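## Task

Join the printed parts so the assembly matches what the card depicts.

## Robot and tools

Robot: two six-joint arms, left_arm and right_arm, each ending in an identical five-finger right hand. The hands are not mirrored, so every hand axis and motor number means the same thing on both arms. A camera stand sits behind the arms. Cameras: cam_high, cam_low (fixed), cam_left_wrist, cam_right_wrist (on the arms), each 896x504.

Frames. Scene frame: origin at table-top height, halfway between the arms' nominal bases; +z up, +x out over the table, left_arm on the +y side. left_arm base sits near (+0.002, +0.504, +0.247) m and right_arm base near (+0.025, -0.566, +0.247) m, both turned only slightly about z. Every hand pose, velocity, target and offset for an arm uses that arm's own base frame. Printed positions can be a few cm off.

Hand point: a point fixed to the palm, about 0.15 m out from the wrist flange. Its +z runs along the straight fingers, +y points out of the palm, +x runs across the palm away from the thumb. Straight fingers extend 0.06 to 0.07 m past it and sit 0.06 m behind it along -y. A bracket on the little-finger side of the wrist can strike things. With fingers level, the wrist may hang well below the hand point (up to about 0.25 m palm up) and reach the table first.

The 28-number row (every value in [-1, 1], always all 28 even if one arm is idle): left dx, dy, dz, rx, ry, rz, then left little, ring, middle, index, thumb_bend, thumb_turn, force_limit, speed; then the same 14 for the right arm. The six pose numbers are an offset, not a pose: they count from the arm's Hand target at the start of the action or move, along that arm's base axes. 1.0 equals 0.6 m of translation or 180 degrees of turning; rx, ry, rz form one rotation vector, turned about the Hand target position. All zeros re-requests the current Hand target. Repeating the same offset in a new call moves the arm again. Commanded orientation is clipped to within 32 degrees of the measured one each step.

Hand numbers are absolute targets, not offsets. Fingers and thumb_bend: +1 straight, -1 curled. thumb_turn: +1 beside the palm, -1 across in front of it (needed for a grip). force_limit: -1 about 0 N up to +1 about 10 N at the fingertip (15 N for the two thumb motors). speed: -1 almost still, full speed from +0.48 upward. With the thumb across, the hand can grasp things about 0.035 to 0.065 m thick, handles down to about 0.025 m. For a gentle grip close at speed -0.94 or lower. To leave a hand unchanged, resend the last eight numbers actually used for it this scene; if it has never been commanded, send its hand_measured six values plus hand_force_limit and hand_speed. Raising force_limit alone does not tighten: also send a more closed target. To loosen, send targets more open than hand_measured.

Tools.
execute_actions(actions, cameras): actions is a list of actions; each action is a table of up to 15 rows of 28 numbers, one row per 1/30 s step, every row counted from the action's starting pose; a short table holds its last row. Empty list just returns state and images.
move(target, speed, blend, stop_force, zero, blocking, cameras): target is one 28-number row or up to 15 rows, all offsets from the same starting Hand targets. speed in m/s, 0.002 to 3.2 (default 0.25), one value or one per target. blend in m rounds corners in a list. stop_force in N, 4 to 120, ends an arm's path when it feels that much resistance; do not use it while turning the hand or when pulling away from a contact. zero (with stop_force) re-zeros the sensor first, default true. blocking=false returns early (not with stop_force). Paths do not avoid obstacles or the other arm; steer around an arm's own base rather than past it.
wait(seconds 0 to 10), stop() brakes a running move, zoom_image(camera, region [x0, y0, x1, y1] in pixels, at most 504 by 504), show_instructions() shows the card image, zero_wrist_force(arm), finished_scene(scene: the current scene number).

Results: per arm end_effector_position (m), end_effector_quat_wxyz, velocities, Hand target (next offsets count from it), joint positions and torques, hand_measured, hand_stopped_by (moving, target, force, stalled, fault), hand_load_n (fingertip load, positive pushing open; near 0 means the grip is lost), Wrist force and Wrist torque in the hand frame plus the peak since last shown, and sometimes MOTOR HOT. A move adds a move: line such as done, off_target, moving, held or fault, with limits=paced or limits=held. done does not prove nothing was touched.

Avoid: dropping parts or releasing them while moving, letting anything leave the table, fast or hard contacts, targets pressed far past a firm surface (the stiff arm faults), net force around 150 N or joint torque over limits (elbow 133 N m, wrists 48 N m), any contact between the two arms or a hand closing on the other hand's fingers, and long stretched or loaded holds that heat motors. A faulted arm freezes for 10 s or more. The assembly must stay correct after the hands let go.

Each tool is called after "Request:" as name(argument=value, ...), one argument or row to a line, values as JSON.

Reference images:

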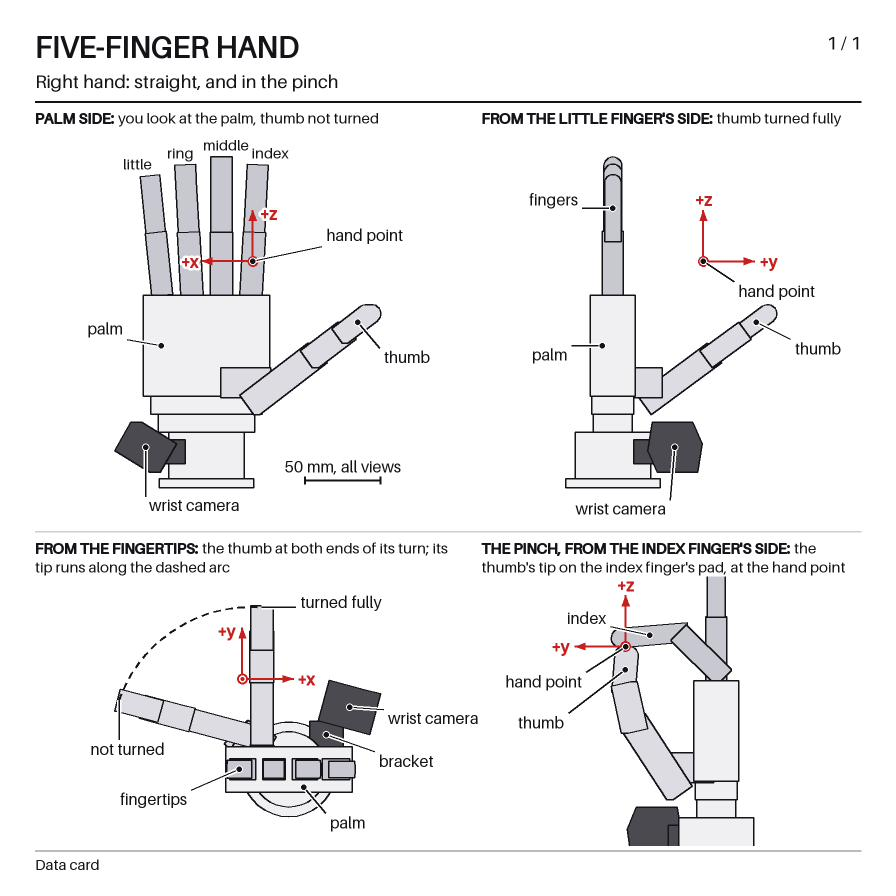

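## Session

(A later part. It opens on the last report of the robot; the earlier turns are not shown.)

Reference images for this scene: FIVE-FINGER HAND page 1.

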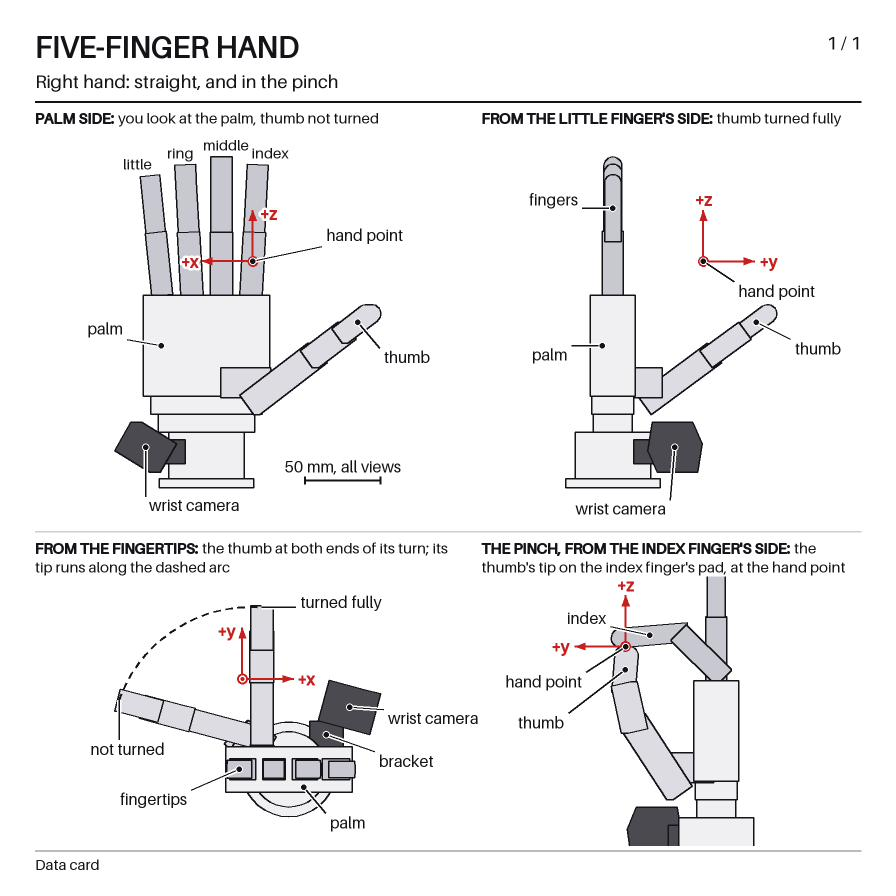

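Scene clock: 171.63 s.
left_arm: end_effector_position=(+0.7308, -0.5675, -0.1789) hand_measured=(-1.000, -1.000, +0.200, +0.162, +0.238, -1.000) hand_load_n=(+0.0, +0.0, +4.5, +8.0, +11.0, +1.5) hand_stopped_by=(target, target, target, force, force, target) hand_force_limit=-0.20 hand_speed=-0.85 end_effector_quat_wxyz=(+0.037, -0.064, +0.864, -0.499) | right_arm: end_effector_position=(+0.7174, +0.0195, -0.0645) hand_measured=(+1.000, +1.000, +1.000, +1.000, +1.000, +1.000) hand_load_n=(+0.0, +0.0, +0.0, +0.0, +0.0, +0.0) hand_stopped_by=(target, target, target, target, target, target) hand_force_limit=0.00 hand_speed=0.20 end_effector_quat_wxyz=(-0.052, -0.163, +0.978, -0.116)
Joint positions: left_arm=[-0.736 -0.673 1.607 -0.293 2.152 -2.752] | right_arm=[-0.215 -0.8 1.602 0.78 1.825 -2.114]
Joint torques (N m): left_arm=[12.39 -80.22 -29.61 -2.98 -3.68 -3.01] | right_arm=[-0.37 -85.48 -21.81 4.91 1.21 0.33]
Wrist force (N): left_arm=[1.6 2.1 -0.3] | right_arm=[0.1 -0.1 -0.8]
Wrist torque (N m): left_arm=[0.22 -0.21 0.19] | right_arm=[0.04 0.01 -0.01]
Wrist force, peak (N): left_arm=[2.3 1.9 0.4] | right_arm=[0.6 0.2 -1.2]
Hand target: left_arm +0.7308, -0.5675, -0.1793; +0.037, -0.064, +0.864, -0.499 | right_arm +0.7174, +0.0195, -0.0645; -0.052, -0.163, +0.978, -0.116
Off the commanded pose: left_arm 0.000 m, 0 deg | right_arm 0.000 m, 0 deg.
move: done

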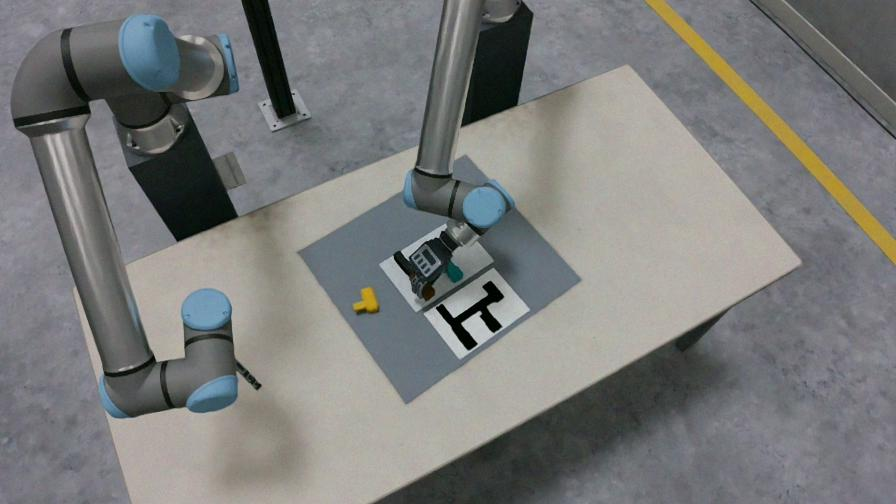

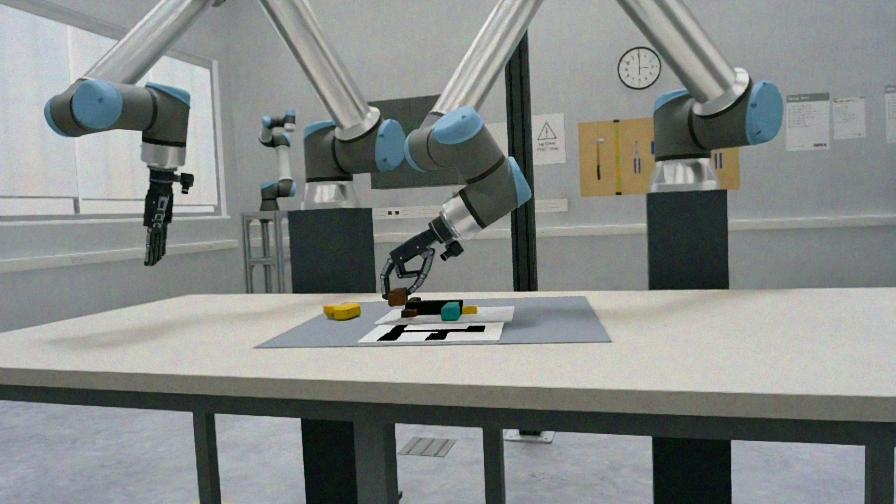

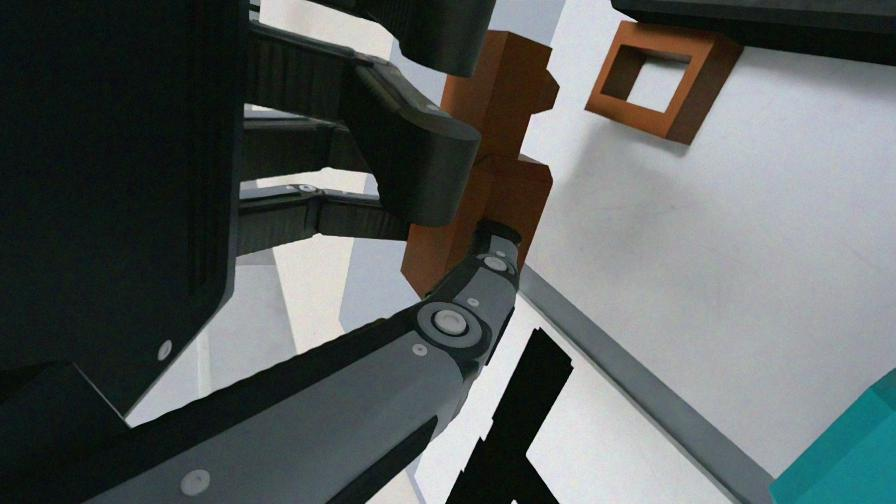

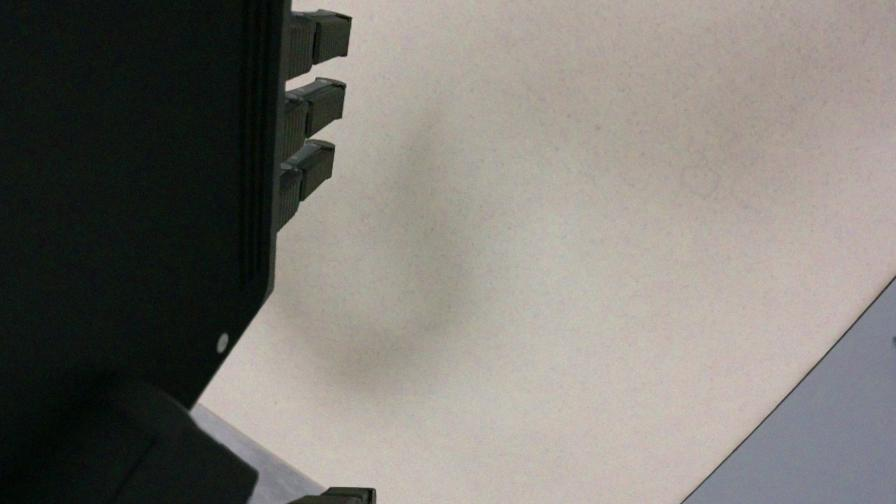

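Request:
move(
  target=[-0.0025,0.024,-0.035,0,0,0,-1,-1,0.2,0.1,-0.15,-1,-0.2,-0.85,0,0,0,0,0,0,1,1,1,1,1,1,0,0.2],
  speed=0.06,
  stop_force=5,
  cameras=["cam_left_wrist","cam_low"],
)

Request:
zoom_image(
  camera="cam_left_wrist",
  region=[460, 10, 620, 170],
)

Request:
zoom_image(
  camera="cam_low",
  region=[380, 250, 480, 340],
)

Scene clock: 173.63 s.
left_arm: end_effector_position=(+0.7293, -0.5531, -0.2003) hand_measured=(-1.000, -1.000, +0.200, +0.162, +0.238, -1.000) hand_load_n=(+0.0, +0.0, +5.0, +8.0, +11.0, +1.5) hand_stopped_by=(target, target, target, force, force, target) hand_force_limit=-0.20 hand_speed=-0.85 end_effector_quat_wxyz=(+0.037, -0.064, +0.864, -0.499) | right_arm: end_effector_position=(+0.7174, +0.0195, -0.0645) hand_measured=(+1.000, +1.000, +1.000, +1.000, +1.000, +1.000) hand_load_n=(+0.0, +0.0, +0.0, +0.0, +0.0, +0.0) hand_stopped_by=(target, target, target, target, target, target) hand_force_limit=0.00 hand_speed=0.20 end_effector_quat_wxyz=(-0.052, -0.163, +0.978, -0.116)
Joint positions: left_arm=[-0.723 -0.651 1.62 -0.322 2.162 -2.743] | right_arm=[-0.215 -0.8 1.602 0.78 1.825 -2.114]
Joint torques (N m): left_arm=[12.51 -78.08 -14.66 -2.47 4.63 1.99] | right_arm=[-2.94 -85.57 -22.63 5.53 1.2 0.28]
Wrist force (N): left_arm=[1.6 2.0 -0.1] | right_arm=[0.2 0.1 -0.5]
Wrist torque (N m): left_arm=[0.19 -0.23 0.02] | right_arm=[0.05 -0.02 0.01]
Wrist force, peak (N): left_arm=[1.9 1.9 0.0] | right_arm=[0.6 0.4 -1.1]
Hand target: left_arm +0.7293, -0.5531, -0.2003; +0.037, -0.064, +0.864, -0.499 | right_arm +0.7174, +0.0195, -0.0645; -0.052, -0.163, +0.978, -0.116
Off the commanded pose: left_arm 0.000 m, 0 deg | right_arm 0.000 m, 0 deg.
move: done
Images, in order (width x height): cam_low 896x504, cam_left_wrist 896x504.

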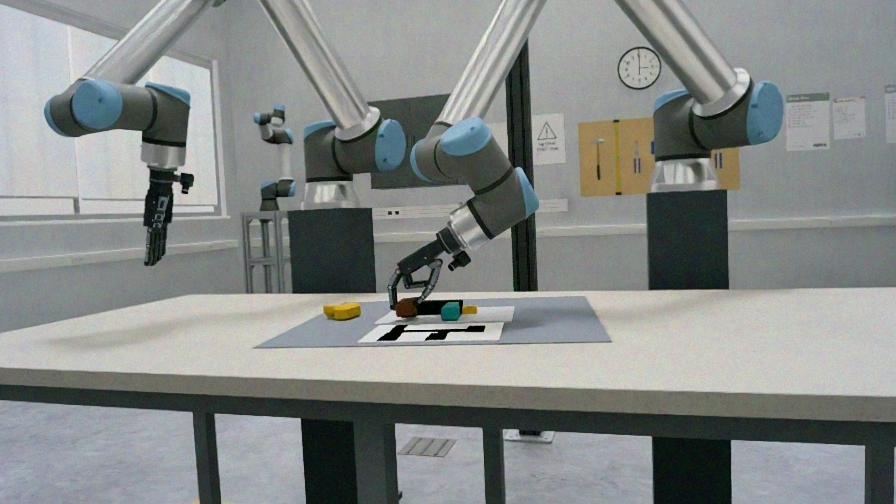

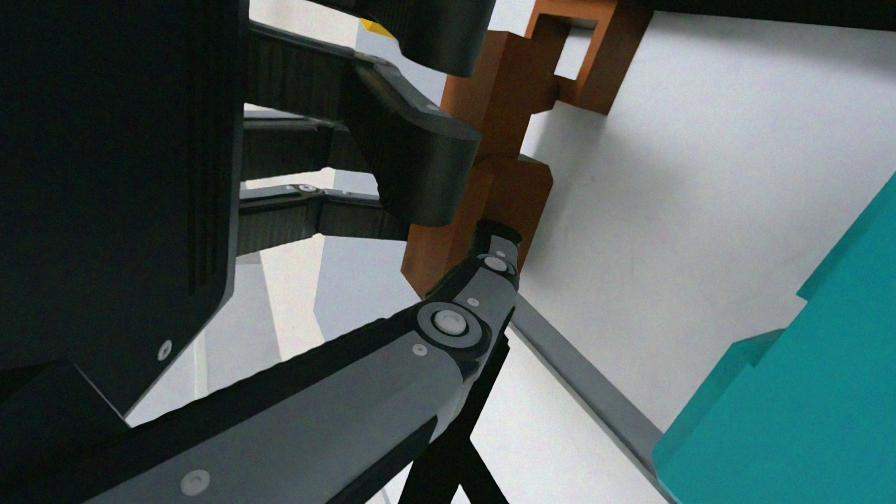

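Scaled by 3.150.

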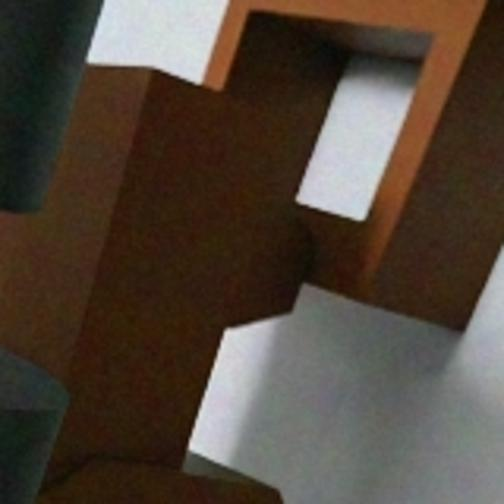

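Scaled by 5.040.

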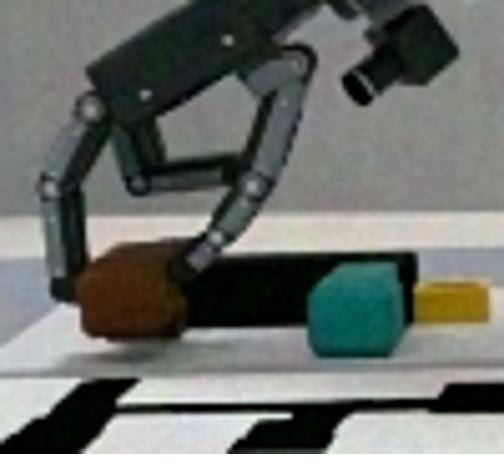

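Request:
move(
  target=[-0.015,0.0005,-0.002,0,0,0,-1,-1,0.2,0.1,-0.15,-1,-0.2,-0.85,0,0,0,0,0,0,1,1,1,1,1,1,0,0.2],
  speed=0.04,
  stop_force=5,
  cameras=["cam_left_wrist","cam_low"],
)

Request:
zoom_image(
  camera="cam_left_wrist",
  region=[460, 10, 620, 170],
)

Scene clock: 175.50 s.
left_arm: end_effector_position=(+0.7203, -0.5528, -0.2015) hand_measured=(-1.000, -1.000, +0.200, +0.162, +0.238, -1.000) hand_load_n=(+0.0, +0.0, +5.0, +8.5, +10.5, +1.5) hand_stopped_by=(target, target, target, force, force, target) hand_force_limit=-0.20 hand_speed=-0.85 end_effector_quat_wxyz=(+0.037, -0.064, +0.864, -0.499) | right_arm: end_effector_position=(+0.7174, +0.0195, -0.0645) hand_measured=(+1.000, +1.000, +1.000, +1.000, +1.000, +1.000) hand_load_n=(+0.0, +0.0, +0.0, +0.0, +0.0, -0.5) hand_stopped_by=(target, target, target, target, target, target) hand_force_limit=0.00 hand_speed=0.20 end_effector_quat_wxyz=(-0.052, -0.163, +0.978, -0.116)
Joint positions: left_arm=[-0.731 -0.658 1.639 -0.338 2.156 -2.749] | right_arm=[-0.215 -0.8 1.602 0.78 1.825 -2.114]
Joint torques (N m): left_arm=[-10.68 -106.82 -12.72 -2.16 -3.97 -2.99] | right_arm=[-0.96 -86.29 -21.46 4.81 1.13 0.25]
Wrist force (N): left_arm=[1.6 -0.4 -1.2] | right_arm=[0.6 0.2 -0.7]
Wrist torque (N m): left_arm=[0.17 -0.28 0.09] | right_arm=[0.07 -0.07 0.04]
Wrist force, peak (N): left_arm=[1.8 1.8 -0.6] | right_arm=[0.5 -0.4 -1.2]
Hand target: left_arm +0.7203, -0.5528, -0.2015; +0.037, -0.064, +0.864, -0.499 | right_arm +0.7174, +0.0195, -0.0645; -0.052, -0.163, +0.978, -0.116
Off the commanded pose: left_arm 0.000 m, 0 deg | right_arm 0.000 m, 0 deg.
move: done
Images, in order (width x height): cam_low 896x504, cam_left_wrist 896x504.

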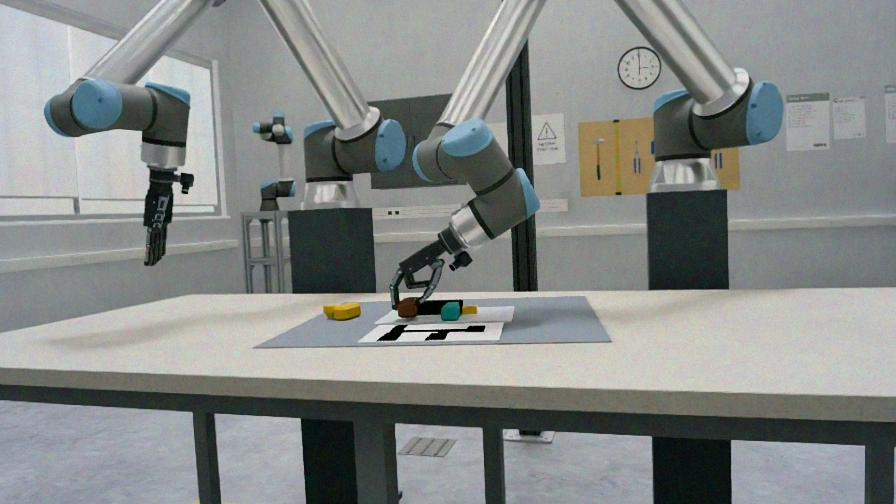

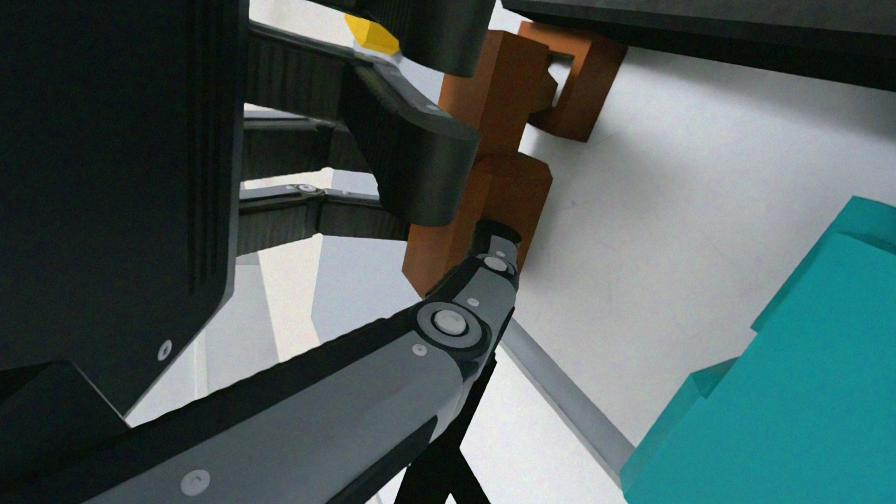

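Scaled by 3.150.

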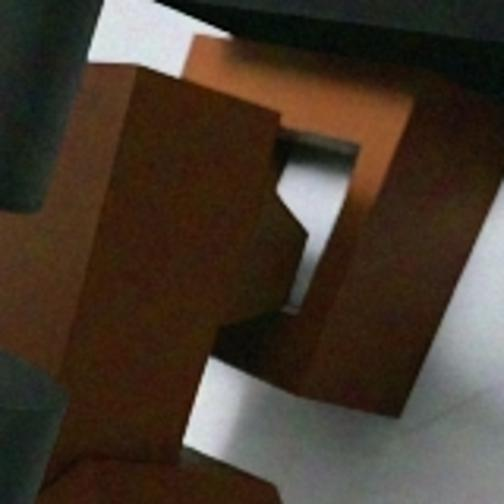

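Request:
move(
  target=[
    [-0.0022,-0.0035,0,0,0,0,-1,-1,0.2,0.1,-0.15,-1,-0.2,-0.85,0,0,0,0,0,0,1,1,1,1,1,1,0,0.2],
    [-0.0022,-0.0035,-0.005,0,0,0,-1,-1,0.2,0.1,-0.15,-1,-0.2,-0.85,0,0,0,0,0,0,1,1,1,1,1,1,0,0.2],
  ],
  speed=0.02,
  stop_force=4,
  cameras=["cam_left_wrist"],
)

Request:
zoom_image(
  camera="cam_left_wrist",
  region=[500, 30, 600, 130],
)

Scene clock: 177.27 s.
left_arm: end_effector_position=(+0.7190, -0.5549, -0.2045) hand_measured=(-1.000, -1.000, +0.200, +0.162, +0.238, -1.000) hand_load_n=(+0.0, +0.0, +4.5, +8.5, +10.5, +1.5) hand_stopped_by=(target, target, target, force, force, target) hand_force_limit=-0.20 hand_speed=-0.85 end_effector_quat_wxyz=(+0.037, -0.064, +0.864, -0.499) | right_arm: end_effector_position=(+0.7174, +0.0195, -0.0645) hand_measured=(+1.000, +1.000, +1.000, +1.000, +1.000, +1.000) hand_load_n=(+0.0, +0.0, +0.0, +0.0, +0.0, +0.0) hand_stopped_by=(target, target, target, target, target, target) hand_force_limit=0.00 hand_speed=0.20 end_effector_quat_wxyz=(-0.052, -0.163, +0.978, -0.116)
Joint positions: left_arm=[-0.735 -0.654 1.639 -0.343 2.153 -2.751] | right_arm=[-0.215 -0.8 1.602 0.78 1.825 -2.114]
Joint torques (N m): left_arm=[-9.61 -77.93 -27.32 -2.53 -3.65 -3.25] | right_arm=[-5.07 -82.17 -22.87 5.23 0.96 0.39]
Wrist force (N): left_arm=[1.5 1.7 -0.1] | right_arm=[0.8 0.3 -0.7]
Wrist torque (N m): left_arm=[0.16 -0.24 0.16] | right_arm=[0.08 -0.11 0.06]
Wrist force, peak (N): left_arm=[2.0 1.9 -0.2] | right_arm=[0.5 0.5 -1.1]
Hand target: left_arm +0.7190, -0.5549, -0.2045; +0.037, -0.064, +0.864, -0.499 | right_arm +0.7174, +0.0195, -0.0645; -0.052, -0.163, +0.978, -0.116
Off the commanded pose: left_arm 0.000 m, 0 deg | right_arm 0.000 m, 0 deg.
move: done
Images, in order (width x height): cam_left_wrist 896x504.

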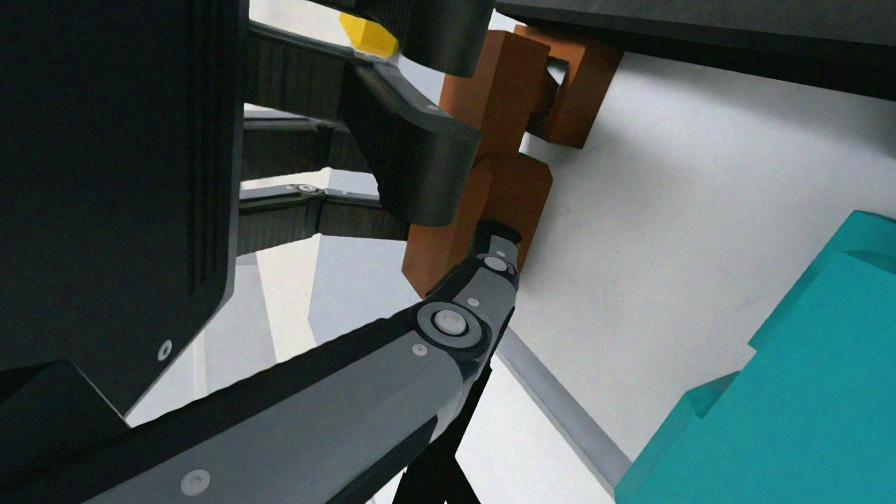

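Scaled by 5.040.

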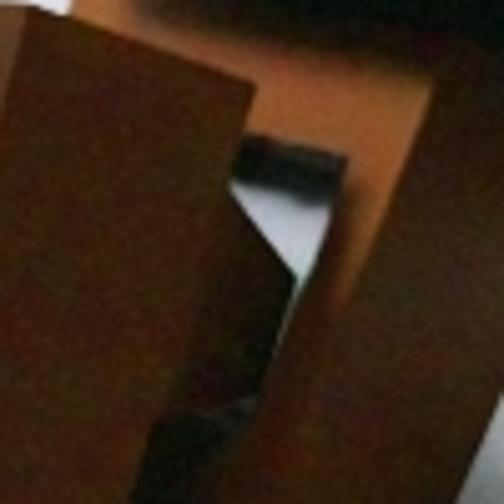

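Request:
move(
  target=[
    [-0.0015,-0.0018,0,0,0,0,-1,-1,0.2,0.1,-0.15,-1,-0.2,-0.85,0,0,0,0,0,0,1,1,1,1,1,1,0,0.2],
    [-0.0015,-0.0018,-0.018,0,0,0,-1,-1,0.2,0.1,-0.15,-1,-0.2,-0.85,0,0,0,0,0,0,1,1,1,1,1,1,0,0.2],
  ],
  speed=0.015,
  stop_force=4,
  cameras=["cam_left_wrist","cam_low"],
)

Request:
zoom_image(
  camera="cam_left_wrist",
  region=[460, 10, 620, 170],
)

Request:
zoom_image(
  camera="cam_low",
  region=[380, 250, 480, 340],
)

Scene clock: 179.27 s.
left_arm: end_effector_position=(+0.7181, -0.5559, -0.2110) hand_measured=(-1.000, -1.000, +0.200, +0.162, +0.238, -1.000) hand_load_n=(+0.0, +0.0, +4.0, +8.5, +10.5, +0.0) hand_stopped_by=(target, target, target, force, force, target) hand_force_limit=-0.20 hand_speed=-0.85 end_effector_quat_wxyz=(+0.037, -0.064, +0.864, -0.498) | right_arm: end_effector_position=(+0.7174, +0.0195, -0.0645) hand_measured=(+1.000, +1.000, +1.000, +1.000, +1.000, +1.000) hand_load_n=(+0.0, +0.0, +0.0, +0.0, +0.0, +0.0) hand_stopped_by=(target, target, target, target, target, target) hand_force_limit=0.00 hand_speed=0.20 end_effector_quat_wxyz=(-0.052, -0.163, +0.978, -0.116)
Joint positions: left_arm=[-0.737 -0.646 1.638 -0.351 2.152 -2.752] | right_arm=[-0.215 -0.8 1.602 0.78 1.825 -2.114]
Joint torques (N m): left_arm=[-0.11 -109.48 -14.73 3.18 -4.56 -2.95] | right_arm=[-3.54 -85.53 -21.35 4.9 1.18 0.68]
Wrist force (N): left_arm=[4.7 1.9 0.2] | right_arm=[0.4 0.0 -0.8]
Wrist torque (N m): left_arm=[0.13 -0.24 0.19] | right_arm=[0.05 -0.04 0.02]
Wrist force, peak (N): left_arm=[7.0 -2.9 -3.5] | right_arm=[0.7 0.6 -1.0]
Hand target: left_arm +0.7181, -0.5559, -0.2110; +0.037, -0.064, +0.864, -0.498 (not the last commanded pose) | right_arm +0.7174, +0.0195, -0.0645; -0.052, -0.163, +0.978, -0.116
Off the commanded pose: left_arm 0.004 m, 0 deg | right_arm 0.000 m, 0 deg.
move: contact (left_arm); path passed 1 of 2 targets
Images, in order (width x height): cam_low 896x504, cam_left_wrist 896x504.

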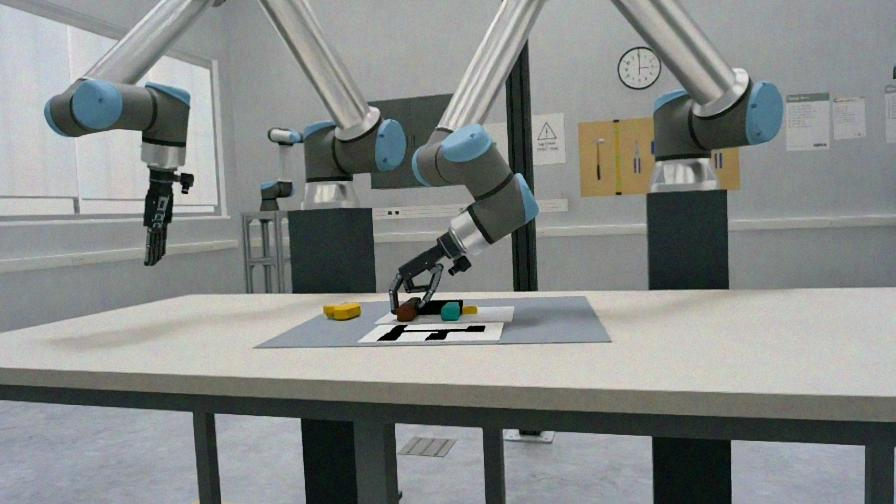

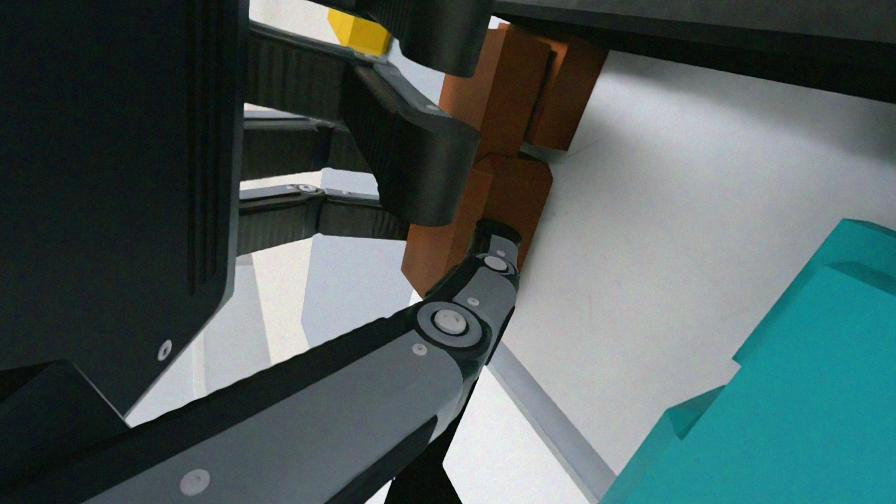

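Scaled by 3.150.

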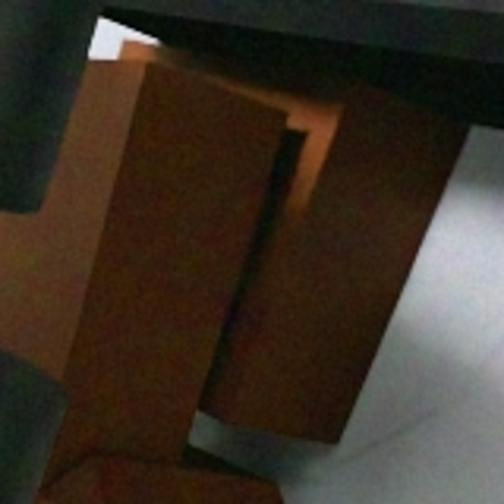

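Scaled by 5.040.

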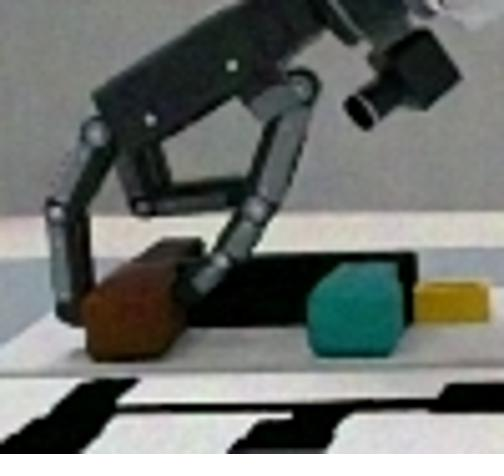

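Request:
move(
  target=[
    [-0.0013,-0.0015,0.002,0,0,-0.018,-1,-1,0.2,0.1,-0.15,-1,-0.2,-0.85,0,0,0,0,0,0,1,1,1,1,1,1,0,0.2],
    [-0.0013,-0.0015,-0.008,0,0,-0.018,-1,-1,0.2,0.1,-0.15,-1,-0.2,-0.85,0,0,0,0,0,0,1,1,1,1,1,1,0,0.2],
  ],
  speed=0.012,
  stop_force=6,
  cameras=["cam_left_wrist","cam_low"],
)

Request:
zoom_image(
  camera="cam_left_wrist",
  region=[460, 10, 620, 170],
)

Request:
zoom_image(
  camera="cam_low",
  region=[380, 250, 480, 340],
)

Scene clock: 183.23 s.
left_arm: end_effector_position=(+0.7173, -0.5568, -0.2111) hand_measured=(-1.000, -1.000, +0.200, +0.162, +0.238, -1.000) hand_load_n=(+0.0, +0.0, +11.0, +8.5, +9.5, -3.5) hand_stopped_by=(target, target, target, force, force, target) hand_force_limit=-0.20 hand_speed=-0.85 end_effector_quat_wxyz=(+0.023, -0.040, +0.865, -0.499) | right_arm: end_effector_position=(+0.7174, +0.0195, -0.0645) hand_measured=(+1.000, +1.000, +1.000, +1.000, +1.000, +1.000) hand_load_n=(+0.0, +0.0, +0.0, +0.0, +0.0, +0.0) hand_stopped_by=(target, target, target, target, target, target) hand_force_limit=0.00 hand_speed=0.20 end_effector_quat_wxyz=(-0.052, -0.163, +0.978, -0.116)
Joint positions: left_arm=[-0.725 -0.633 1.612 -0.309 2.205 -2.702] | right_arm=[-0.215 -0.8 1.602 0.78 1.825 -2.114]
Joint torques (N m): left_arm=[2.34 -105.97 -10.16 5.54 -4.1 -2.51] | right_arm=[-2.58 -87.26 -23.29 4.86 1.29 0.42]
Wrist force (N): left_arm=[1.3 -2.3 5.5] | right_arm=[0.3 0.2 -0.5]
Wrist torque (N m): left_arm=[0.27 -0.49 -0.15] | right_arm=[0.05 -0.03 0.02]
Wrist force, peak (N): left_arm=[2.0 -10.4 0.1] | right_arm=[1.0 0.1 -0.9]
Hand target: left_arm +0.7173, -0.5568, -0.2111; +0.023, -0.040, +0.865, -0.499 (not the last commanded pose) | right_arm +0.7174, +0.0195, -0.0645; -0.052, -0.163, +0.978, -0.116
Off the commanded pose: left_arm 0.005 m, 0 deg | right_arm 0.000 m, 0 deg.
move: contact (left_arm); path passed 1 of 2 targets
Images, in order (width x height): cam_low 896x504, cam_left_wrist 896x504.

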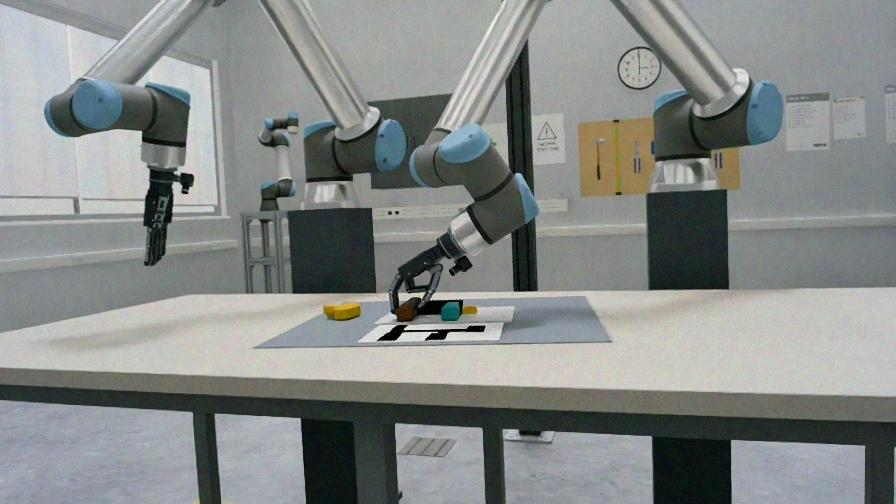

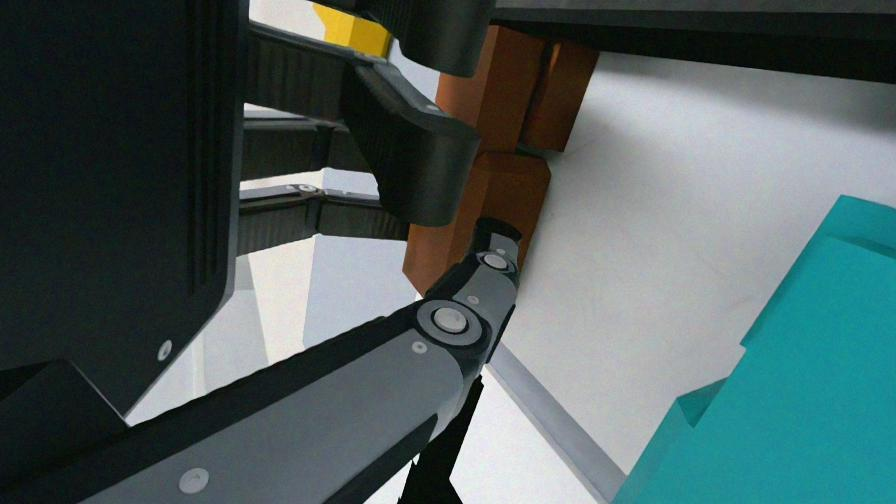

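Scaled by 3.150.

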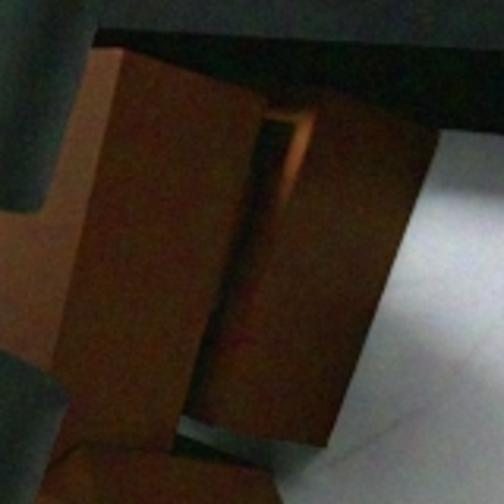

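Scaled by 5.040.

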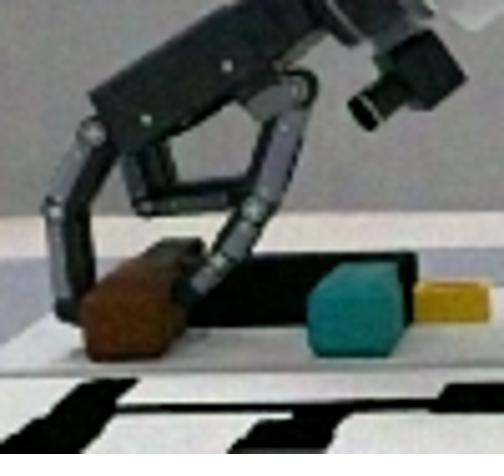

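Request:
move(
  target=[
    [0,-0.0022,0,0,0,0,-1,-1,0.2,0.1,-0.15,-1,-0.2,-0.85,0,0,0,0,0,0,1,1,1,1,1,1,0,0.2],
    [0,-0.0022,-0.008,0,0,0,-1,-1,0.2,0.1,-0.15,-1,-0.2,-0.85,0,0,0,0,0,0,1,1,1,1,1,1,0,0.2],
  ],
  speed=0.012,
  stop_force=6,
  cameras=["cam_left_wrist","cam_low"],
)

Request:
zoom_image(
  camera="cam_left_wrist",
  region=[460, 10, 620, 170],
)

Request:
zoom_image(
  camera="cam_low",
  region=[380, 250, 480, 340],
)

Scene clock: 185.03 s.
left_arm: end_effector_position=(+0.7172, -0.5579, -0.2122) hand_measured=(-1.000, -1.000, +0.200, +0.162, +0.238, -1.000) hand_load_n=(+0.0, +0.0, +7.5, +9.0, +10.0, -1.0) hand_stopped_by=(target, target, target, force, force, target) hand_force_limit=-0.20 hand_speed=-0.85 end_effector_quat_wxyz=(+0.023, -0.040, +0.865, -0.499) | right_arm: end_effector_position=(+0.7174, +0.0195, -0.0645) hand_measured=(+1.000, +1.000, +1.000, +1.000, +1.000, +1.000) hand_load_n=(+0.0, +0.5, +0.0, +0.0, +0.0, +0.0) hand_stopped_by=(target, target, target, target, target, target) hand_force_limit=0.00 hand_speed=0.20 end_effector_quat_wxyz=(-0.052, -0.163, +0.978, -0.116)
Joint positions: left_arm=[-0.726 -0.631 1.611 -0.31 2.204 -2.703] | right_arm=[-0.215 -0.8 1.602 0.78 1.825 -2.114]
Joint torques (N m): left_arm=[8.27 -110.12 -11.13 4.97 -0.91 0.41] | right_arm=[0.04 -87.03 -22.14 5.04 1.65 0.42]
Wrist force (N): left_arm=[0.0 0.9 3.1] | right_arm=[0.6 0.3 -0.9]
Wrist torque (N m): left_arm=[0.31 -0.34 0.09] | right_arm=[0.09 -0.08 0.04]
Wrist force, peak (N): left_arm=[2.5 -8.6 -7.3] | right_arm=[0.5 0.2 -1.2]
Hand target: left_arm +0.7173, -0.5579, -0.2122; +0.023, -0.040, +0.865, -0.499 (not the last commanded pose) | right_arm +0.7174, +0.0195, -0.0645; -0.052, -0.163, +0.978, -0.116
Off the commanded pose: left_arm 0.004 m, 0 deg | right_arm 0.000 m, 0 deg.
move: contact (left_arm); path passed 1 of 2 targets
Images, in order (width x height): cam_low 896x504, cam_left_wrist 896x504.

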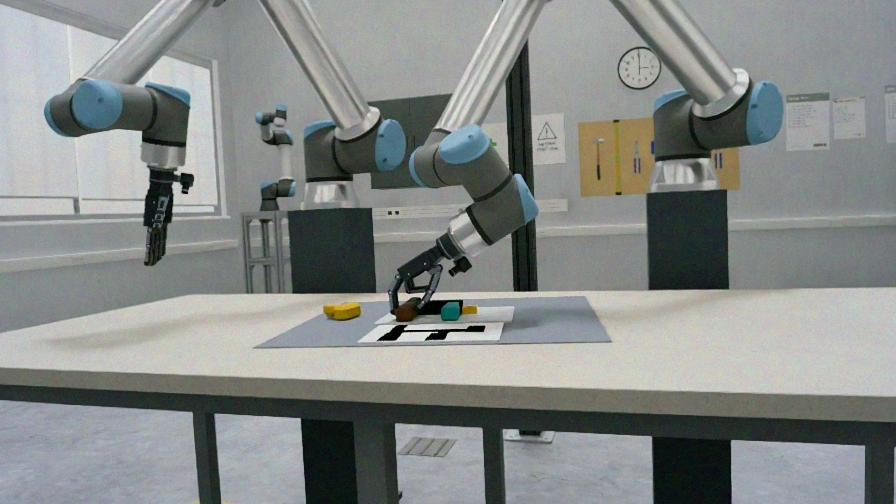

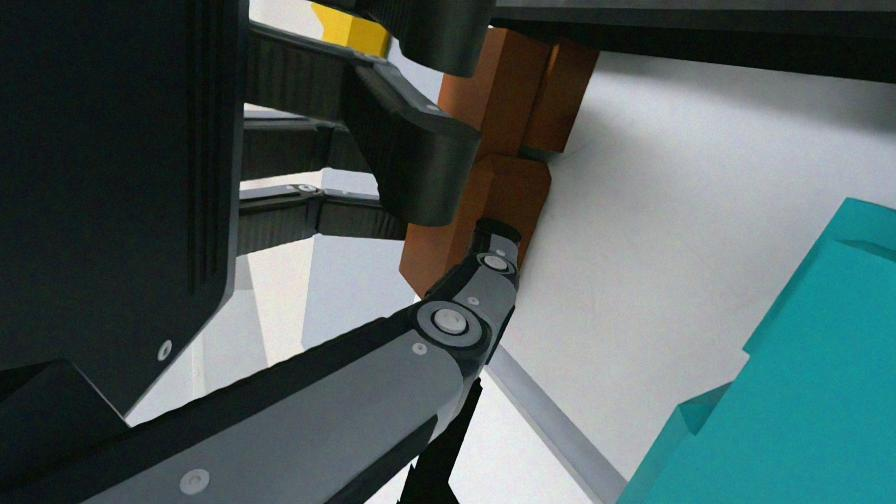

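Scaled by 3.150.

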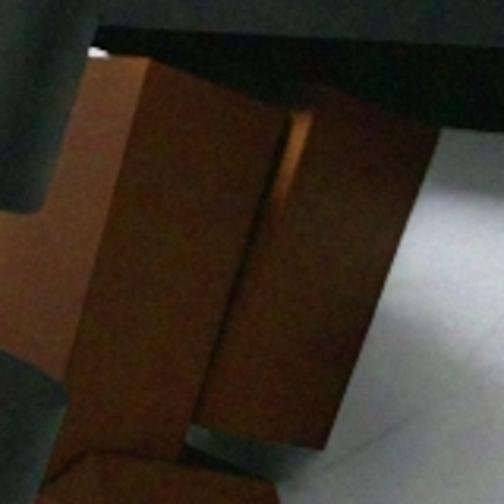

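Scaled by 5.040.

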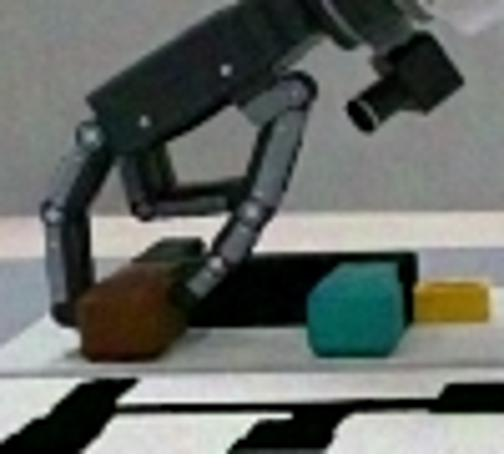

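Request:
move(
  target=[0,0,-0.007,0,0,0,-1,-1,0.2,0.1,-0.15,-1,-0.2,-0.85,0,0,0,0,0,0,1,1,1,1,1,1,0,0.2],
  speed=0.01,
  stop_force=12,
  cameras=[],
)

Request:
move(
  target=[0,0,0,0,0,0,-1,-1,0.2,0.2,0.8,-1,-0.2,-0.5,0,0,0,0,0,0,1,1,1,1,1,1,0,0.2],
  cameras=["cam_left_wrist","cam_low"],
)

Request:
zoom_image(
  camera="cam_left_wrist",
  region=[460, 10, 620, 170],
)

Request:
zoom_image(
  camera="cam_low",
  region=[380, 250, 480, 340],
)

Scene clock: 186.50 s.
left_arm: end_effector_position=(+0.7172, -0.5578, -0.2126) hand_measured=(-1.000, -1.000, +0.200, +0.162, +0.238, -1.000) hand_load_n=(+0.0, +0.0, +7.5, +9.0, +9.5, -1.0) hand_stopped_by=(target, target, target, force, force, target) hand_force_limit=-0.20 hand_speed=-0.85 end_effector_quat_wxyz=(+0.023, -0.040, +0.865, -0.499) | right_arm: end_effector_position=(+0.7174, +0.0195, -0.0645) hand_measured=(+1.000, +1.000, +1.000, +1.000, +1.000, +1.000) hand_load_n=(+0.0, +0.0, +0.0, +0.0, +0.0, +0.0) hand_stopped_by=(target, target, target, target, target, target) hand_force_limit=0.00 hand_speed=0.20 end_effector_quat_wxyz=(-0.052, -0.163, +0.978, -0.116)
Joint positions: left_arm=[-0.726 -0.63 1.611 -0.31 2.204 -2.703] | right_arm=[-0.215 -0.8 1.602 0.78 1.825 -2.114]
Joint torques (N m): left_arm=[9 -104.23 -10.62 4.93 0.97 0.47] | right_arm=[-1.69 -85.34 -20.7 5.12 1.19 1.15]
Wrist force (N): left_arm=[0.9 -3.6 -1.5] | right_arm=[0.4 0.5 -0.8]
Wrist torque (N m): left_arm=[0.38 -0.26 0.03] | right_arm=[0.11 -0.04 0.03]
Wrist force, peak (N): left_arm=[1.0 -9.3 -8.4] | right_arm=[0.5 0.1 -1.2]
Hand target: left_arm +0.7172, -0.5578, -0.2126; +0.023, -0.040, +0.865, -0.499 (not the last commanded pose) | right_arm +0.7174, +0.0195, -0.0645; -0.052, -0.163, +0.978, -0.116
Off the commanded pose: left_arm 0.004 m, 0 deg | right_arm 0.000 m, 0 deg.
move: contact (left_arm)
No camera images: "cameras" was empty.

Scene clock: 187.57 s.
left_arm: end_effector_position=(+0.7172, -0.5578, -0.2127) hand_measured=(-1.000, -1.000, +0.200, +0.200, +0.800, -1.000) hand_load_n=(+0.0, +0.0, +2.0, +0.0, +0.0, +0.0) hand_stopped_by=(target, target, target, target, target, target) hand_force_limit=-0.20 hand_speed=-0.50 end_effector_quat_wxyz=(+0.023, -0.040, +0.865, -0.499) | right_arm: end_effector_position=(+0.7174, +0.0195, -0.0645) hand_measured=(+1.000, +1.000, +1.000, +1.000, +1.000, +1.000) hand_load_n=(+0.0, +0.0, +0.0, +0.5, +0.0, +0.0) hand_stopped_by=(target, target, target, target, target, target) hand_force_limit=0.00 hand_speed=0.20 end_effector_quat_wxyz=(-0.052, -0.163, +0.978, -0.116)
Joint positions: left_arm=[-0.726 -0.63 1.611 -0.31 2.204 -2.703] | right_arm=[-0.215 -0.8 1.602 0.78 1.825 -2.114]
Joint torques (N m): left_arm=[7.73 -103.74 -22.73 1.55 1.11 0.19] | right_arm=[-3.72 -86.02 -21.25 5.37 1.11 0.32]
Wrist force (N): left_arm=[0.6 1.4 0.5] | right_arm=[0.4 0.2 -0.9]
Wrist torque (N m): left_arm=[0.32 -0.21 0.11] | right_arm=[0.08 -0.03 0.02]
Wrist force, peak (N): left_arm=[1.1 -3.6 -1.6] | right_arm=[0.6 0.3 -1.0]
Hand target: left_arm +0.7172, -0.5578, -0.2126; +0.023, -0.040, +0.865, -0.499 | right_arm +0.7174, +0.0195, -0.0645; -0.052, -0.163, +0.978, -0.116
Off the commanded pose: left_arm 0.000 m, 0 deg | right_arm 0.000 m, 0 deg.
move: done
Images, in order (width x height): cam_low 896x504, cam_left_wrist 896x504.

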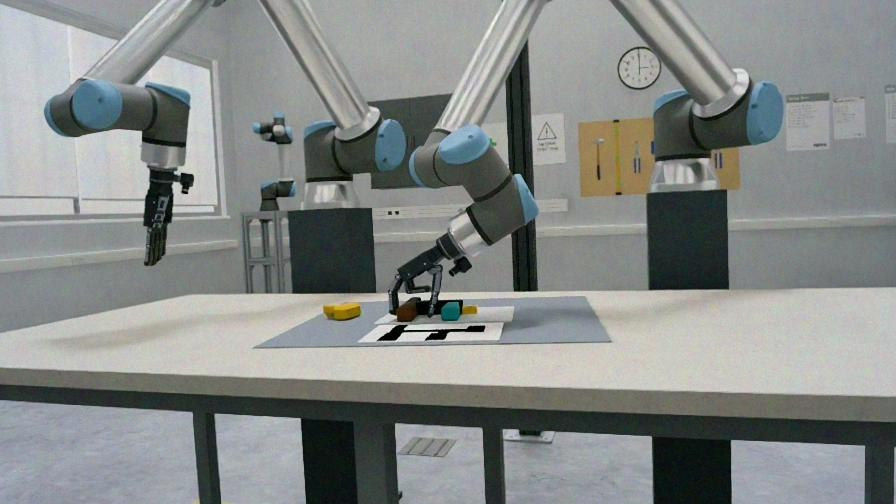

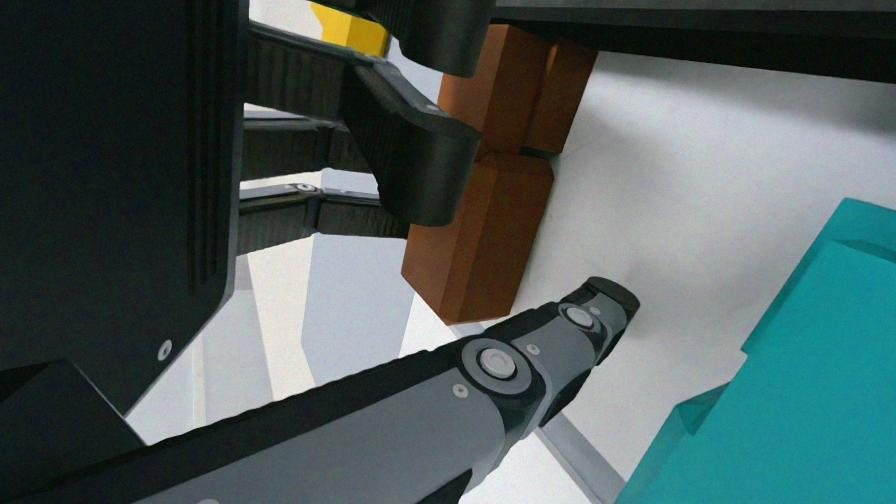

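Scaled by 3.150.

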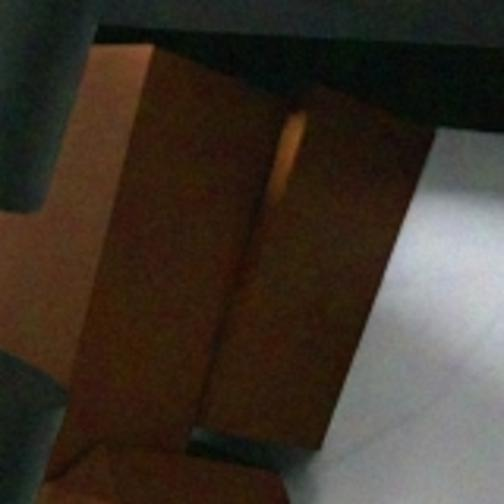

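Scaled by 5.040.

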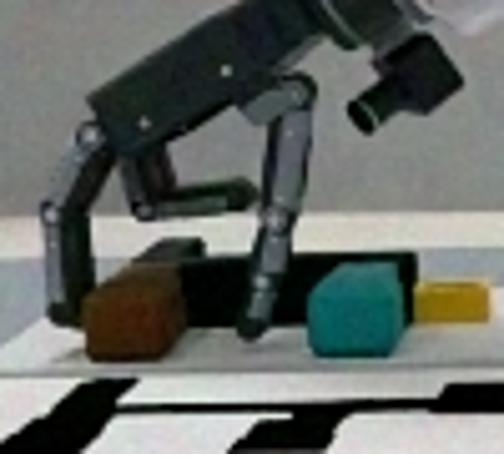

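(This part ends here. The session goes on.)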